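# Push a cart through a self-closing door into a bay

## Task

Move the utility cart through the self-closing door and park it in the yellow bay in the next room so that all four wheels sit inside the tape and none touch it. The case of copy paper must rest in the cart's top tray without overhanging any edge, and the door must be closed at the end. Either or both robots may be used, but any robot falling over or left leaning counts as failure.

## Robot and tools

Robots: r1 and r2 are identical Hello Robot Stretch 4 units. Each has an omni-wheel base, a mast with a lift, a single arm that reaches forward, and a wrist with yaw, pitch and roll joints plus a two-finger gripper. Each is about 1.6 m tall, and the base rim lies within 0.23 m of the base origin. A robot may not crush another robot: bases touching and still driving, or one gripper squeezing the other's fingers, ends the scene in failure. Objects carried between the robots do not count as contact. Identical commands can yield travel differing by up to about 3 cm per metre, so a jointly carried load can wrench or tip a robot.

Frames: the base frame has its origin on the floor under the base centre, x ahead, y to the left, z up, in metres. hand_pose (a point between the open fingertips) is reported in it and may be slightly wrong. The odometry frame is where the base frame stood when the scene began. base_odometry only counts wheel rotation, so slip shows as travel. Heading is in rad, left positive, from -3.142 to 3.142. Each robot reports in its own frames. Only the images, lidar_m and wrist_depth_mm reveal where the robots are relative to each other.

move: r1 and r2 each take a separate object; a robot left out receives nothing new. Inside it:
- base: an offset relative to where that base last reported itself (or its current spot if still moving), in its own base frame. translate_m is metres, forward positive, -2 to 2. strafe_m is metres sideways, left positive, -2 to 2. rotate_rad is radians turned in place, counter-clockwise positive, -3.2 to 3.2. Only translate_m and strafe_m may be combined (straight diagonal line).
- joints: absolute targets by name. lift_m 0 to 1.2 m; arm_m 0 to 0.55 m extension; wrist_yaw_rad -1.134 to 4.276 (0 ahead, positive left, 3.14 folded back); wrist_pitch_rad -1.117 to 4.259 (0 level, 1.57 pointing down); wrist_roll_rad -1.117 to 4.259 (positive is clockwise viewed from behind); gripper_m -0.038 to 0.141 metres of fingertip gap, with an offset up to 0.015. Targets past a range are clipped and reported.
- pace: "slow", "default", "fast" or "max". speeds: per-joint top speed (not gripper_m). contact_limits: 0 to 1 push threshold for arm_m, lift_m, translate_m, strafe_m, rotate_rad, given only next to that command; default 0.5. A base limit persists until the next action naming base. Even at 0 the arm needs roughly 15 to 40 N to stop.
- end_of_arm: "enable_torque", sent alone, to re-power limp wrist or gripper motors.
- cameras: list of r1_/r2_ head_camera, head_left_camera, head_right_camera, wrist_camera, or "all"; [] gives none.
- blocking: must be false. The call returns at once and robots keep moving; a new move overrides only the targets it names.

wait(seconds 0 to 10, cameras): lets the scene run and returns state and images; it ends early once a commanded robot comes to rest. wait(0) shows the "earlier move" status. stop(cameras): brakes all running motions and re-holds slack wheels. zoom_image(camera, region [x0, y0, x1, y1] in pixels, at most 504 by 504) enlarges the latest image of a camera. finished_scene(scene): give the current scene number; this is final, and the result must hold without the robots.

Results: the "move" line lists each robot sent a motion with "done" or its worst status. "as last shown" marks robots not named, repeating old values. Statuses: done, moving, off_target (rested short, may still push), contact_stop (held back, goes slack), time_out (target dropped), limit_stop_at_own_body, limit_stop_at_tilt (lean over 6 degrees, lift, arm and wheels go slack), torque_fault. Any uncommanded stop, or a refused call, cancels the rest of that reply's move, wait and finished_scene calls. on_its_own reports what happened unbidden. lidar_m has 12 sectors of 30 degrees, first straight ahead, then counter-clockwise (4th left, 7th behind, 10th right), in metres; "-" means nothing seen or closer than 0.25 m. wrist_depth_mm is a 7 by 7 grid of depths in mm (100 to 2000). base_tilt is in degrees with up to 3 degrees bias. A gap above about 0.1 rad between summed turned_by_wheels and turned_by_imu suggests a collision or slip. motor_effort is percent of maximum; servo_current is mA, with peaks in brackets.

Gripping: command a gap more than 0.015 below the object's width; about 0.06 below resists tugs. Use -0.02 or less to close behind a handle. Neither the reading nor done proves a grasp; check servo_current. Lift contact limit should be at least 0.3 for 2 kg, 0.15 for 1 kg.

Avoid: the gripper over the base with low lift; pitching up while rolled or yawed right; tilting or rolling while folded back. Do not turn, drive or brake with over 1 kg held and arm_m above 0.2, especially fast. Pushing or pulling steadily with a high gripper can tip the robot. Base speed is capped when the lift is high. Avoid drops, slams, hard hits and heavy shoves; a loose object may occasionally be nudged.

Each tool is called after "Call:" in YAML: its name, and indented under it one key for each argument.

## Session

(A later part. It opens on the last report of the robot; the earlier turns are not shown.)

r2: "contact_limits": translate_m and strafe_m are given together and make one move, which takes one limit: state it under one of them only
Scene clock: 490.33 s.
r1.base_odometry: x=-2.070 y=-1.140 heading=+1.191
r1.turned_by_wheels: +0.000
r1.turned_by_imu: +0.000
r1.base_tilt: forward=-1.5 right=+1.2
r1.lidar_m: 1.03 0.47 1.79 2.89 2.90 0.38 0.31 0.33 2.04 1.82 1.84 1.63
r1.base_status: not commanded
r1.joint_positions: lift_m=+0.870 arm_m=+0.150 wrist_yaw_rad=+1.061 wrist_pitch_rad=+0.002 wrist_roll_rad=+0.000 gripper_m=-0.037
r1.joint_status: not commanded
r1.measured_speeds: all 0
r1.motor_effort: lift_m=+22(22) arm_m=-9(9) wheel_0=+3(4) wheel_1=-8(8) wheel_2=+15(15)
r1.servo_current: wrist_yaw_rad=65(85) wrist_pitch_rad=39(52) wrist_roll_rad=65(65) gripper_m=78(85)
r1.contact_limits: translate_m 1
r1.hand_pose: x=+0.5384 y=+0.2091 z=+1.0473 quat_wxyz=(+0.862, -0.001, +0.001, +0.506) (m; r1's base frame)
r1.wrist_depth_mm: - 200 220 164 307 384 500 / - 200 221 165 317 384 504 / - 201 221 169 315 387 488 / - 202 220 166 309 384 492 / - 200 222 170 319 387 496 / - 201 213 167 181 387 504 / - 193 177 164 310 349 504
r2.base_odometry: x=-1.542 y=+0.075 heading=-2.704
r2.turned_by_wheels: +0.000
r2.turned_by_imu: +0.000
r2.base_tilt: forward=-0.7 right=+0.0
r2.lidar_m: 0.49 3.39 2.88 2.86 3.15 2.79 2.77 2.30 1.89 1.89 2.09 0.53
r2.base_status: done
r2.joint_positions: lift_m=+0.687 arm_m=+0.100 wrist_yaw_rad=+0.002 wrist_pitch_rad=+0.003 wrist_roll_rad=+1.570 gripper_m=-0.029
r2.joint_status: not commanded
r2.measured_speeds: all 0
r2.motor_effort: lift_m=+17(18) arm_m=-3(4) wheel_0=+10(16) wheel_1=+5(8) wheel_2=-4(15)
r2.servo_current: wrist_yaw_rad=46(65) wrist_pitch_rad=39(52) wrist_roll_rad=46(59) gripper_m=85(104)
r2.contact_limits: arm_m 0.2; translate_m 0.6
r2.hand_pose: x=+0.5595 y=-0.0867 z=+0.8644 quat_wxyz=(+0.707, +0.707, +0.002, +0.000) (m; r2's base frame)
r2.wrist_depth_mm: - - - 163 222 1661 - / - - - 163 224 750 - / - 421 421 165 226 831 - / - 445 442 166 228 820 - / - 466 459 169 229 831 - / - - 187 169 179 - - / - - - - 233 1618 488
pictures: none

Call:
move:
  blocking: false
  r2: {"base":{"translate_m":-0.6,"strafe_m":-0.15},"pace":"slow","contact_limits":{"translate_m":0.6}}
  cameras: []

Call:
wait:
  seconds: 9
  cameras: ["r2_head_camera"]

Scene clock: 493.87 s.
move: r2 moving
r1.base_odometry: x=-2.070 y=-1.140 heading=+1.191
r1.turned_by_wheels: +0.000
r1.turned_by_imu: +0.000
r1.base_tilt: forward=-1.5 right=+1.2
r1.lidar_m: 1.00 0.49 1.81 2.88 2.90 0.40 0.33 0.33 2.05 1.82 1.85 1.68
r1.base_status: not commanded
r1.joint_positions: lift_m=+0.870 arm_m=+0.150 wrist_yaw_rad=+1.061 wrist_pitch_rad=+0.002 wrist_roll_rad=+0.000 gripper_m=-0.037
r1.joint_status: not commanded
r1.measured_speeds: all 0
r1.motor_effort: lift_m=+22(22) arm_m=-9(9) wheel_0=+3(3) wheel_1=-7(8) wheel_2=+15(15)
r1.servo_current: wrist_yaw_rad=52(72) wrist_pitch_rad=46(52) wrist_roll_rad=46(72) gripper_m=72(78)
r1.contact_limits: translate_m 1
r1.hand_pose: x=+0.5384 y=+0.2091 z=+1.0473 quat_wxyz=(+0.862, -0.001, +0.001, +0.506) (m; r1's base frame)
r1.wrist_depth_mm: - 200 220 164 309 384 492 / - 200 221 165 317 384 496 / - 200 222 169 317 382 492 / - 201 221 166 309 384 496 / - 201 221 169 317 387 500 / - 202 213 167 182 387 504 / - 193 177 164 312 351 508
r2.base_odometry: x=-1.533 y=+0.083 heading=-2.703
r2.turned_by_wheels: +0.000
r2.turned_by_imu: +0.001
r2.base_tilt: forward=-0.6 right=+0.0
r2.lidar_m: 0.45 3.40 2.89 2.88 3.19 2.80 2.76 2.30 1.91 1.86 2.12 0.52
r2.base_status: translate_m moving; strafe_m moving
r2.joint_positions: lift_m=+0.687 arm_m=+0.100 wrist_yaw_rad=+0.004 wrist_pitch_rad=+0.003 wrist_roll_rad=+1.570 gripper_m=-0.029
r2.joint_status: not commanded
r2.measured_speeds: translate_m=-0.048 strafe_m=-0.012 rotate_rad=-0.004 lift_m=+0.000 arm_m=+0.000 wrist_yaw_rad=+0.000 wrist_pitch_rad=+0.000 wrist_roll_rad=+0.000
r2.motor_effort: lift_m=+17(17) arm_m=-3(4) wheel_0=+1(10) wheel_1=-6(7) wheel_2=+14(16)
r2.servo_current: wrist_yaw_rad=46(59) wrist_pitch_rad=46(46) wrist_roll_rad=33(59) gripper_m=91(98)
r2.contact_limits: arm_m 0.2; translate_m 0.6
r2.hand_pose: x=+0.5596 y=-0.0862 z=+0.8644 quat_wxyz=(+0.707, +0.707, +0.002, +0.000) (m; r2's base frame)
r2.wrist_depth_mm: - - - 164 224 1618 - / - - - 165 225 750 - / - 424 424 166 227 820 - / - 442 442 167 229 842 - / - 469 462 169 229 831 - / - - 187 170 178 - - / - - - - 233 1618 480
pictures: none
No camera images: "cameras" was empty.

Scene clock: 500.80 s.
earlier move: r2 done
r1.base_odometry: x=-2.070 y=-1.140 heading=+1.191
r1.turned_by_wheels: +0.000
r1.turned_by_imu: +0.000
r1.base_tilt: forward=-1.6 right=+1.2
r1.lidar_m: 1.00 0.47 1.79 2.90 2.91 3.55 0.88 0.89 2.08 1.81 1.84 1.66
r1.base_status: not commanded
r1.joint_positions: lift_m=+0.870 arm_m=+0.150 wrist_yaw_rad=+1.061 wrist_pitch_rad=+0.002 wrist_roll_rad=+0.000 gripper_m=-0.037
r1.joint_status: not commanded
r1.measured_speeds: all 0
r1.motor_effort: lift_m=+22(22) arm_m=-9(9) wheel_0=+3(4) wheel_1=-7(8) wheel_2=+15(15)
r1.servo_current: wrist_yaw_rad=52(91) wrist_pitch_rad=39(52) wrist_roll_rad=33(72) gripper_m=72(85)
r1.contact_limits: translate_m 1
r1.hand_pose: x=+0.5384 y=+0.2091 z=+1.0473 quat_wxyz=(+0.862, -0.001, +0.001, +0.506) (m; r1's base frame)
r1.wrist_depth_mm: - 200 220 164 307 387 500 / - 200 221 165 317 387 492 / - 202 220 169 319 387 492 / - 201 221 166 309 382 496 / - 202 221 169 317 387 496 / - 202 213 167 182 387 504 / - 194 177 164 309 351 508
r2.base_odometry: x=-1.063 y=+0.465 heading=-2.704
r2.turned_by_wheels: -0.001
r2.turned_by_imu: -0.002
r2.base_tilt: forward=-0.6 right=+0.1
r2.lidar_m: 0.52 3.78 3.14 3.09 2.77 2.24 2.23 1.99 1.63 1.60 1.83 0.52
r2.base_status: done
r2.joint_positions: lift_m=+0.687 arm_m=+0.100 wrist_yaw_rad=-0.002 wrist_pitch_rad=+0.003 wrist_roll_rad=+1.570 gripper_m=-0.029
r2.joint_status: not commanded
r2.measured_speeds: all 0
r2.motor_effort: lift_m=+17(18) arm_m=-3(4) wheel_0=-7(15) wheel_1=-7(11) wheel_2=+3(16)
r2.servo_current: wrist_yaw_rad=59(59) wrist_pitch_rad=39(52) wrist_roll_rad=46(72) gripper_m=91(104)
r2.contact_limits: arm_m 0.2; translate_m 0.6
r2.hand_pose: x=+0.5591 y=-0.0879 z=+0.8644 quat_wxyz=(+0.707, +0.707, +0.000, -0.002) (m; r2's base frame)
r2.wrist_depth_mm: - - - 161 220 1661 - / - - - 163 223 741 - / - 427 427 164 224 831 - / - 449 442 167 228 820 - / - 477 466 169 229 - - / - - 186 170 178 - - / - - - - 234 1537 492
wait: 6.93 of 9 s (r2 has come to rest)
pictures: r2_head_camera
Images, in order (width x height): r2_head_camera 420x560.

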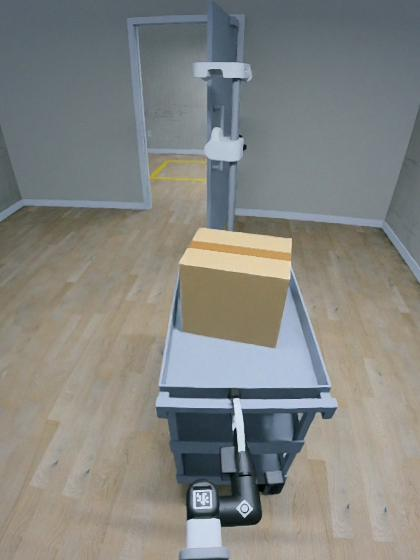

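Call:
move:
  blocking: false
  r2: {"base":{"rotate_rad":0.15},"pace":"slow"}
  cameras: []

Call:
wait:
  seconds: 3
  cameras: ["r2_head_camera"]

Scene clock: 508.27 s.
move: r2 moving
r1: as last shown
r1.base_tilt: forward=-1.5 right=+1.2
r1.lidar_m: 1.01 0.48 1.81 2.87 2.88 3.53 0.88 0.90 2.06 1.82 1.83 1.67
r1.motor_effort: lift_m=+22(22) arm_m=-9(9) wheel_0=+4(4) wheel_1=-8(8) wheel_2=+15(15)
r1.servo_current: wrist_yaw_rad=59(78) wrist_pitch_rad=52(52) wrist_roll_rad=39(65) gripper_m=78(78)
r1.contact_limits: translate_m 1
r1.wrist_depth_mm: - 200 220 164 307 387 496 / - 200 220 165 315 384 496 / - 201 221 169 315 382 492 / - 200 221 166 309 387 504 / - 200 222 169 319 389 500 / - 202 213 167 181 389 500 / - 194 177 164 310 353 512
r2.base_odometry: x=-1.063 y=+0.465 heading=-2.592
r2.turned_by_wheels: +0.112
r2.turned_by_imu: +0.109
r2.base_tilt: forward=-0.7 right=+0.1
r2.lidar_m: 0.51 3.58 3.10 3.08 2.57 2.22 2.25 1.86 1.62 1.63 1.93 0.51
r2.base_status: rotate_rad moving
r2.joint_positions: lift_m=+0.687 arm_m=+0.100 wrist_yaw_rad=-0.005 wrist_pitch_rad=+0.003 wrist_roll_rad=+1.570 gripper_m=-0.029
r2.joint_status: not commanded
r2.measured_speeds: translate_m=+0.000 strafe_m=-0.001 rotate_rad=+0.283 lift_m=+0.000 arm_m=+0.000 wrist_yaw_rad=+0.000 wrist_pitch_rad=+0.000 wrist_roll_rad=+0.000
r2.motor_effort: lift_m=+17(17) arm_m=+2(3) wheel_0=-10(13) wheel_1=-6(10) wheel_2=-12(14)
r2.servo_current: wrist_yaw_rad=52(59) wrist_pitch_rad=39(46) wrist_roll_rad=52(59) gripper_m=91(104)
r2.contact_limits: arm_m 0.2
r2.hand_pose: x=+0.5588 y=-0.0889 z=+0.8644 quat_wxyz=(+0.707, +0.707, -0.001, -0.003) (m; r2's base frame)
r2.wrist_depth_mm: - - - 150 206 - - / - 404 404 153 213 - - / - 436 433 156 216 809 - / - 466 462 160 221 831 - / - - 484 166 228 - - / - - 186 168 179 1464 500 / - - - - - 1661 1182
pictures: none
No camera images: "cameras" was empty.

Scene clock: 508.83 s.
earlier move: r2 done
r1.base_odometry: x=-2.070 y=-1.140 heading=+1.191
r1.turned_by_wheels: +0.000
r1.turned_by_imu: +0.000
r1.base_tilt: forward=-1.5 right=+1.2
r1.lidar_m: 1.01 0.50 1.81 2.90 2.90 3.52 0.90 0.90 2.03 1.81 1.83 1.63
r1.base_status: not commanded
r1.joint_positions: lift_m=+0.870 arm_m=+0.150 wrist_yaw_rad=+1.061 wrist_pitch_rad=+0.002 wrist_roll_rad=+0.000 gripper_m=-0.037
r1.joint_status: not commanded
r1.measured_speeds: all 0
r1.motor_effort: lift_m=+22(22) arm_m=-9(9) wheel_0=+3(4) wheel_1=-7(8) wheel_2=+15(15)
r1.servo_current: wrist_yaw_rad=78(78) wrist_pitch_rad=46(52) wrist_roll_rad=39(65) gripper_m=85(85)
r1.contact_limits: translate_m 1
r1.hand_pose: x=+0.5384 y=+0.2091 z=+1.0473 quat_wxyz=(+0.862, -0.001, +0.001, +0.506) (m; r1's base frame)
r1.wrist_depth_mm: - 200 222 165 307 387 500 / - 200 220 165 317 387 492 / - 201 221 168 317 384 496 / - 200 221 166 307 387 500 / - 201 222 169 317 387 496 / - 200 212 167 182 392 500 / - 194 177 164 309 351 504
r2.base_odometry: x=-1.063 y=+0.465 heading=-2.556
r2.turned_by_wheels: +0.036
r2.turned_by_imu: +0.035
r2.base_tilt: forward=-0.7 right=+0.1
r2.lidar_m: 0.49 3.47 3.11 3.10 2.52 2.22 2.24 1.84 1.62 1.63 1.97 0.51
r2.base_status: done
r2.joint_positions: lift_m=+0.687 arm_m=+0.100 wrist_yaw_rad=-0.005 wrist_pitch_rad=+0.003 wrist_roll_rad=+1.570 gripper_m=-0.029
r2.joint_status: not commanded
r2.measured_speeds: all 0
r2.motor_effort: lift_m=+17(18) arm_m=+4(4) wheel_0=-9(13) wheel_1=-6(10) wheel_2=-11(14)
r2.servo_current: wrist_yaw_rad=39(65) wrist_pitch_rad=46(46) wrist_roll_rad=46(59) gripper_m=91(104)
r2.contact_limits: arm_m 0.2
r2.hand_pose: x=+0.5588 y=-0.0889 z=+0.8644 quat_wxyz=(+0.707, +0.707, -0.001, -0.003) (m; r2's base frame)
r2.wrist_depth_mm: - 382 389 144 201 - - / - 410 413 149 207 - - / - 439 436 153 213 809 - / - 477 469 158 220 - - / - - 500 165 227 1863 - / - - 186 168 179 1499 1182 / - - - - 243 267 1060
wait: 0.57 of 3 s (r2 has come to rest)
pictures: r2_head_camera
Images, in order (width x height): r2_head_camera 420x560.

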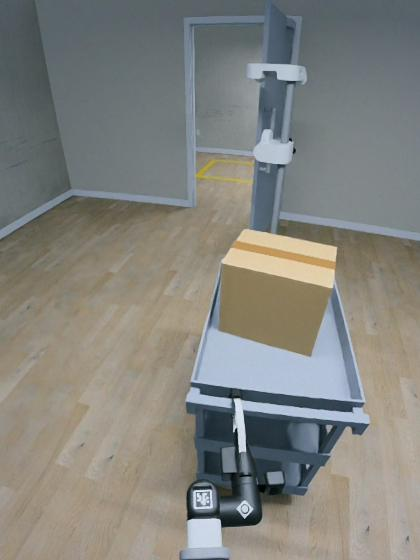

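Call:
move:
  blocking: false
  r2: {"joints":{"gripper_m":0.08}}
  cameras: []

Call:
wait:
  seconds: 2
  cameras: []

Call:
move:
  blocking: false
  r2: {"base":{"translate_m":-0.06},"joints":{"arm_m":0.0},"pace":"slow"}
  cameras: []

Call:
wait:
  seconds: 4
  cameras: []

Call:
move:
  blocking: false
  r2: {"base":{"strafe_m":-0.1},"joints":{"wrist_yaw_rad":-0.13},"pace":"slow"}
  cameras: []

Call:
wait:
  seconds: 3
  cameras: ["r2_head_camera","r2_wrist_camera"]

Scene clock: 521.50 s.
move: r2 moving
r1: as last shown
r1.base_tilt: forward=-1.5 right=+1.3
r1.lidar_m: 1.02 0.47 1.81 2.87 2.89 3.51 0.89 0.89 2.04 1.81 1.83 1.64
r1.servo_current: wrist_yaw_rad=72(72) wrist_pitch_rad=46(46) wrist_roll_rad=39(59) gripper_m=78(78)
r1.contact_limits: translate_m 1
r1.wrist_depth_mm: - 199 221 164 306 387 496 / - 200 221 165 317 384 500 / - 200 222 169 317 387 496 / - 200 221 166 307 384 496 / - 201 222 170 319 387 504 / - 201 213 167 181 387 504 / - 194 176 164 310 351 504
r2.base_odometry: x=-1.062 y=+0.465 heading=-2.556
r2.turned_by_wheels: +0.000
r2.turned_by_imu: +0.001
r2.base_tilt: forward=-0.7 right=+0.1
r2.lidar_m: 0.52 3.48 3.11 3.10 2.50 2.23 2.25 1.84 1.62 1.65 1.99 0.51
r2.base_status: not commanded
r2.joint_positions: lift_m=+0.687 arm_m=+0.100 wrist_yaw_rad=-0.005 wrist_pitch_rad=+0.003 wrist_roll_rad=+1.570 gripper_m=-0.003
r2.joint_status: gripper_m moving
r2.measured_speeds: all 0
r2.motor_effort: lift_m=+17(17) arm_m=+4(5) wheel_0=-8(9) wheel_1=-6(7) wheel_2=-11(11)
r2.servo_current: wrist_yaw_rad=46(52) wrist_pitch_rad=46(46) wrist_roll_rad=46(52) gripper_m=85(91)
r2.contact_limits: arm_m 0.2
r2.hand_pose: x=+0.5588 y=-0.0889 z=+0.8644 quat_wxyz=(+0.707, +0.707, -0.001, -0.003) (m; r2's base frame)
r2.wrist_depth_mm: - 387 389 146 202 - - / - 410 413 152 209 - - / - 442 436 155 215 809 - / - 484 473 161 221 - - / - - - 169 230 1708 - / - - 187 172 182 1576 1160 / - - - - 248 - 1060
pictures: none
No camera images: "cameras" was empty.

Scene clock: 522.80 s.
earlier move: r2 done
r1.base_odometry: x=-2.070 y=-1.140 heading=+1.191
r1.turned_by_wheels: +0.000
r1.turned_by_imu: +0.000
r1.base_tilt: forward=-1.5 right=+1.2
r1.lidar_m: 1.03 0.47 1.80 2.89 2.90 3.54 0.86 0.88 2.06 1.81 1.84 1.65
r1.base_status: not commanded
r1.joint_positions: lift_m=+0.870 arm_m=+0.150 wrist_yaw_rad=+1.061 wrist_pitch_rad=+0.002 wrist_roll_rad=+0.000 gripper_m=-0.037
r1.joint_status: not commanded
r1.measured_speeds: all 0
r1.motor_effort: lift_m=+22(22) arm_m=-9(9) wheel_0=+2(4) wheel_1=-7(8) wheel_2=+15(15)
r1.servo_current: wrist_yaw_rad=59(78) wrist_pitch_rad=33(52) wrist_roll_rad=52(65) gripper_m=78(85)
r1.contact_limits: translate_m 1
r1.hand_pose: x=+0.5384 y=+0.2091 z=+1.0473 quat_wxyz=(+0.862, -0.001, +0.001, +0.506) (m; r1's base frame)
r1.wrist_depth_mm: - 200 220 164 309 387 496 / - 200 221 165 317 387 496 / - 200 221 169 317 387 496 / - 200 221 166 309 389 500 / - 201 221 169 317 387 500 / - 202 213 167 182 389 504 / - 193 177 164 310 349 504
r2.base_odometry: x=-1.062 y=+0.465 heading=-2.555
r2.turned_by_wheels: +0.001
r2.turned_by_imu: +0.001
r2.base_tilt: forward=-0.7 right=+0.1
r2.lidar_m: 0.53 3.47 3.11 3.12 2.48 2.23 2.25 1.84 1.61 1.65 2.00 0.53
r2.base_status: not commanded
r2.joint_positions: lift_m=+0.687 arm_m=+0.100 wrist_yaw_rad=-0.003 wrist_pitch_rad=+0.003 wrist_roll_rad=+1.570 gripper_m=+0.080
r2.joint_status: all done
r2.measured_speeds: all 0
r2.motor_effort: lift_m=+17(17) arm_m=+4(5) wheel_0=-2(9) wheel_1=-5(7) wheel_2=-6(11)
r2.servo_current: wrist_yaw_rad=46(65) wrist_pitch_rad=33(46) wrist_roll_rad=52(59) gripper_m=52(130)
r2.contact_limits: arm_m 0.2
r2.hand_pose: x=+0.5590 y=-0.0883 z=+0.8644 quat_wxyz=(+0.707, +0.707, +0.000, -0.002) (m; r2's base frame)
r2.wrist_depth_mm: - 404 402 159 213 - - / - 430 427 163 221 778 - / - 466 455 169 228 - - / - - 484 174 236 - - / - - 517 183 242 1756 508 / - - 193 187 193 1576 1205 / - - - - 262 281 278
wait: 1.30 of 2 s (r2 has come to rest)
pictures: none
No camera images: "cameras" was empty.

Scene clock: 523.30 s.
move: r2 moving
r1: as last shown
r1.lidar_m: 1.00 0.48 1.82 2.88 2.92 3.53 0.87 0.86 2.06 1.80 1.83 1.64
r1.motor_effort: lift_m=+22(22) arm_m=-9(9) wheel_0=+3(3) wheel_1=-7(8) wheel_2=+15(15)
r1.servo_current: wrist_yaw_rad=65(72) wrist_pitch_rad=46(46) wrist_roll_rad=46(59) gripper_m=78(78)
r1.contact_limits: translate_m 1
r1.wrist_depth_mm: - 200 221 165 307 387 500 / - 200 220 165 317 384 496 / - 200 220 169 317 384 500 / - 201 220 166 307 387 496 / - 201 222 169 319 384 500 / - 201 213 167 182 389 496 / - 193 176 164 310 351 508
r2.base_odometry: x=-1.052 y=+0.471 heading=-2.556
r2.turned_by_wheels: +0.000
r2.turned_by_imu: +0.000
r2.base_tilt: forward=-0.6 right=+0.1
r2.lidar_m: 0.53 3.49 3.10 3.10 2.48 2.21 2.24 1.82 1.63 1.64 1.97 0.53
r2.base_status: translate_m moving
r2.joint_positions: lift_m=+0.687 arm_m=+0.088 wrist_yaw_rad=-0.003 wrist_pitch_rad=+0.003 wrist_roll_rad=+1.570 gripper_m=+0.080
r2.joint_status: arm_m moving
r2.measured_speeds: translate_m=-0.049 strafe_m=-0.001 rotate_rad=+0.000 lift_m=+0.000 arm_m=-0.049 wrist_yaw_rad=+0.000 wrist_pitch_rad=+0.000 wrist_roll_rad=+0.000
r2.motor_effort: lift_m=+17(17) arm_m=-6(13) wheel_0=-8(8) wheel_1=-6(8) wheel_2=+9(9)
r2.servo_current: wrist_yaw_rad=39(59) wrist_pitch_rad=39(46) wrist_roll_rad=52(52) gripper_m=46(59)
r2.hand_pose: x=+0.5466 y=-0.0883 z=+0.8644 quat_wxyz=(+0.707, +0.707, +0.000, -0.002) (m; r2's base frame)
r2.wrist_depth_mm: - 421 418 178 234 - - / - 455 442 183 241 - - / - - 473 192 249 831 - / - - 512 200 258 - - / - - - 268 264 1921 508 / - - 193 211 192 1708 1160 / - - - - 293 296 298
pictures: none
No camera images: "cameras" was empty.

Scene clock: 525.10 s.
earlier move: r2 done
r1.base_odometry: x=-2.070 y=-1.140 heading=+1.191
r1.turned_by_wheels: +0.000
r1.turned_by_imu: +0.000
r1.base_tilt: forward=-1.5 right=+1.2
r1.lidar_m: 1.00 0.49 1.81 2.88 2.92 3.53 0.85 0.87 2.05 1.82 1.84 1.64
r1.base_status: not commanded
r1.joint_positions: lift_m=+0.870 arm_m=+0.150 wrist_yaw_rad=+1.061 wrist_pitch_rad=+0.002 wrist_roll_rad=+0.000 gripper_m=-0.037
r1.joint_status: not commanded
r1.measured_speeds: all 0
r1.motor_effort: lift_m=+22(22) arm_m=-9(9) wheel_0=+3(4) wheel_1=-7(8) wheel_2=+15(15)
r1.servo_current: wrist_yaw_rad=65(85) wrist_pitch_rad=46(52) wrist_roll_rad=52(72) gripper_m=78(85)
r1.contact_limits: translate_m 1
r1.hand_pose: x=+0.5384 y=+0.2091 z=+1.0473 quat_wxyz=(+0.862, -0.001, +0.001, +0.506) (m; r1's base frame)
r1.wrist_depth_mm: - 200 221 164 307 384 500 / - 200 221 164 317 384 496 / - 200 221 168 315 384 492 / - 202 222 165 309 384 496 / - 200 222 169 317 389 500 / - 201 213 167 182 387 504 / - 193 177 164 310 353 508
r2.base_odometry: x=-1.013 y=+0.498 heading=-2.556
r2.turned_by_wheels: +0.000
r2.turned_by_imu: +0.000
r2.base_tilt: forward=-0.7 right=+0.1
r2.lidar_m: 0.57 3.53 3.13 3.11 2.44 2.16 2.18 1.82 1.61 1.60 1.97 0.57
r2.base_status: done
r2.joint_positions: lift_m=+0.687 arm_m=+0.000 wrist_yaw_rad=-0.003 wrist_pitch_rad=+0.003 wrist_roll_rad=+1.570 gripper_m=+0.080
r2.joint_status: all done
r2.measured_speeds: all 0
r2.motor_effort: lift_m=+17(17) arm_m=-7(13) wheel_0=-4(8) wheel_1=-5(8) wheel_2=+6(10)
r2.servo_current: wrist_yaw_rad=52(65) wrist_pitch_rad=46(52) wrist_roll_rad=52(59) gripper_m=46(59)
r2.hand_pose: x=+0.4593 y=-0.0882 z=+0.8644 quat_wxyz=(+0.707, +0.707, +0.000, -0.002) (m; r2's base frame)
r2.wrist_depth_mm: - - - 355 364 - - / - - 569 370 373 - - / - - 609 382 960 - - / - - 647 394 399 - - / - - - 410 - - 415 / - - 194 418 191 525 433 / - - - - - 1921 1205
wait: 1.80 of 4 s (r2 has come to rest)
pictures: none
No camera images: "cameras" was empty.

Scene clock: 525.60 s.
move: r2 moving
r1: as last shown
r1.lidar_m: 1.03 0.49 1.83 2.88 2.92 3.55 0.89 0.88 2.05 1.81 1.84 1.64
r1.motor_effort: lift_m=+22(22) arm_m=-9(9) wheel_0=+3(3) wheel_1=-7(8) wheel_2=+15(15)
r1.servo_current: wrist_yaw_rad=52(65) wrist_pitch_rad=33(46) wrist_roll_rad=52(52) gripper_m=78(85)
r1.contact_limits: translate_m 1
r1.wrist_depth_mm: - 200 220 164 307 384 500 / - 200 220 165 317 387 496 / - 201 220 169 315 384 496 / - 201 221 166 309 384 500 / - 201 221 169 319 382 504 / - 201 213 167 182 392 504 / - 193 177 163 309 349 508
r2.base_odometry: x=-1.021 y=+0.510 heading=-2.556
r2.turned_by_wheels: +0.000
r2.turned_by_imu: +0.000
r2.base_tilt: forward=-0.6 right=+0.1
r2.lidar_m: 0.57 3.51 3.11 3.12 2.48 2.18 2.19 1.78 1.59 1.61 1.94 0.57
r2.base_status: strafe_m moving
r2.joint_positions: lift_m=+0.687 arm_m=+0.000 wrist_yaw_rad=-0.127 wrist_pitch_rad=+0.003 wrist_roll_rad=+1.570 gripper_m=+0.080
r2.joint_status: wrist_yaw_rad moving
r2.measured_speeds: translate_m=+0.001 strafe_m=-0.055 rotate_rad=-0.004 lift_m=+0.000 arm_m=+0.000 wrist_yaw_rad=-0.006 wrist_pitch_rad=+0.000 wrist_roll_rad=+0.000
r2.motor_effort: lift_m=+17(17) arm_m=-7(8) wheel_0=+7(9) wheel_1=-8(8) wheel_2=+0(5)
r2.servo_current: wrist_yaw_rad=78(78) wrist_pitch_rad=39(46) wrist_roll_rad=52(52) gripper_m=46(59)
r2.hand_pose: x=+0.4461 y=-0.1232 z=+0.8644 quat_wxyz=(+0.706, +0.705, -0.044, -0.046) (m; r2's base frame)
r2.wrist_depth_mm: - - - 382 392 1537 - / - - - 392 - 831 - / - - 591 394 397 - - / - - 621 399 1008 - - / - - 647 404 407 - - / - - 194 413 191 - - / - - - - - 449 430
pictures: none
No camera images: "cameras" was empty.

Scene clock: 527.23 s.
earlier move: r2 done
r1.base_odometry: x=-2.070 y=-1.140 heading=+1.191
r1.turned_by_wheels: +0.000
r1.turned_by_imu: +0.000
r1.base_tilt: forward=-1.5 right=+1.3
r1.lidar_m: 1.00 0.49 1.78 2.88 2.89 3.54 0.88 0.87 2.06 1.81 1.84 1.67
r1.base_status: not commanded
r1.joint_positions: lift_m=+0.870 arm_m=+0.150 wrist_yaw_rad=+1.061 wrist_pitch_rad=+0.002 wrist_roll_rad=+0.000 gripper_m=-0.037
r1.joint_status: not commanded
r1.measured_speeds: all 0
r1.motor_effort: lift_m=+22(22) arm_m=-9(9) wheel_0=+3(4) wheel_1=-7(8) wheel_2=+15(15)
r1.servo_current: wrist_yaw_rad=52(78) wrist_pitch_rad=39(52) wrist_roll_rad=26(65) gripper_m=78(85)
r1.contact_limits: translate_m 1
r1.hand_pose: x=+0.5384 y=+0.2091 z=+1.0473 quat_wxyz=(+0.862, -0.001, +0.001, +0.506) (m; r1's base frame)
r1.wrist_depth_mm: - 200 220 164 307 384 500 / - 200 220 165 317 387 496 / - 201 220 169 317 384 496 / - 201 222 166 307 384 496 / - 200 220 169 315 387 496 / - 201 213 167 182 387 496 / - 194 177 164 310 351 504
r2.base_odometry: x=-1.068 y=+0.581 heading=-2.556
r2.turned_by_wheels: +0.000
r2.turned_by_imu: +0.000
r2.base_tilt: forward=-0.7 right=+0.1
r2.lidar_m: 0.55 3.61 3.21 3.24 2.47 2.21 2.22 1.72 1.50 1.52 1.84 0.53
r2.base_status: done
r2.joint_positions: lift_m=+0.687 arm_m=+0.000 wrist_yaw_rad=-0.127 wrist_pitch_rad=+0.003 wrist_roll_rad=+1.570 gripper_m=+0.080
r2.joint_status: all done
r2.measured_speeds: all 0
r2.motor_effort: lift_m=+17(17) arm_m=-7(8) wheel_0=+4(10) wheel_1=-4(9) wheel_2=+0(5)
r2.servo_current: wrist_yaw_rad=46(78) wrist_pitch_rad=39(52) wrist_roll_rad=33(59) gripper_m=46(59)
r2.hand_pose: x=+0.4461 y=-0.1233 z=+0.8644 quat_wxyz=(+0.706, +0.705, -0.044, -0.046) (m; r2's base frame)
r2.wrist_depth_mm: - - - - - 1708 1160 / - - - 322 377 379 399 / - - - 379 379 - - / - - 585 382 976 - - / - - 615 389 389 - - / - - 194 392 191 - - / - - - - - 1921 -
wait: 1.63 of 3 s (r2 has come to rest)
pictures: r2_head_camera, r2_wrist_camera
Images, in order (width x height): r2_head_camera 420x560, r2_wrist_camera 616x392.

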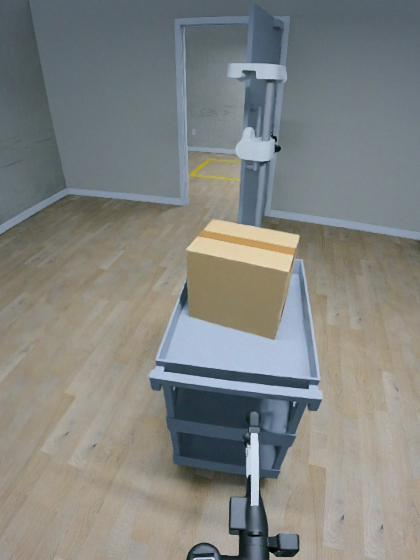

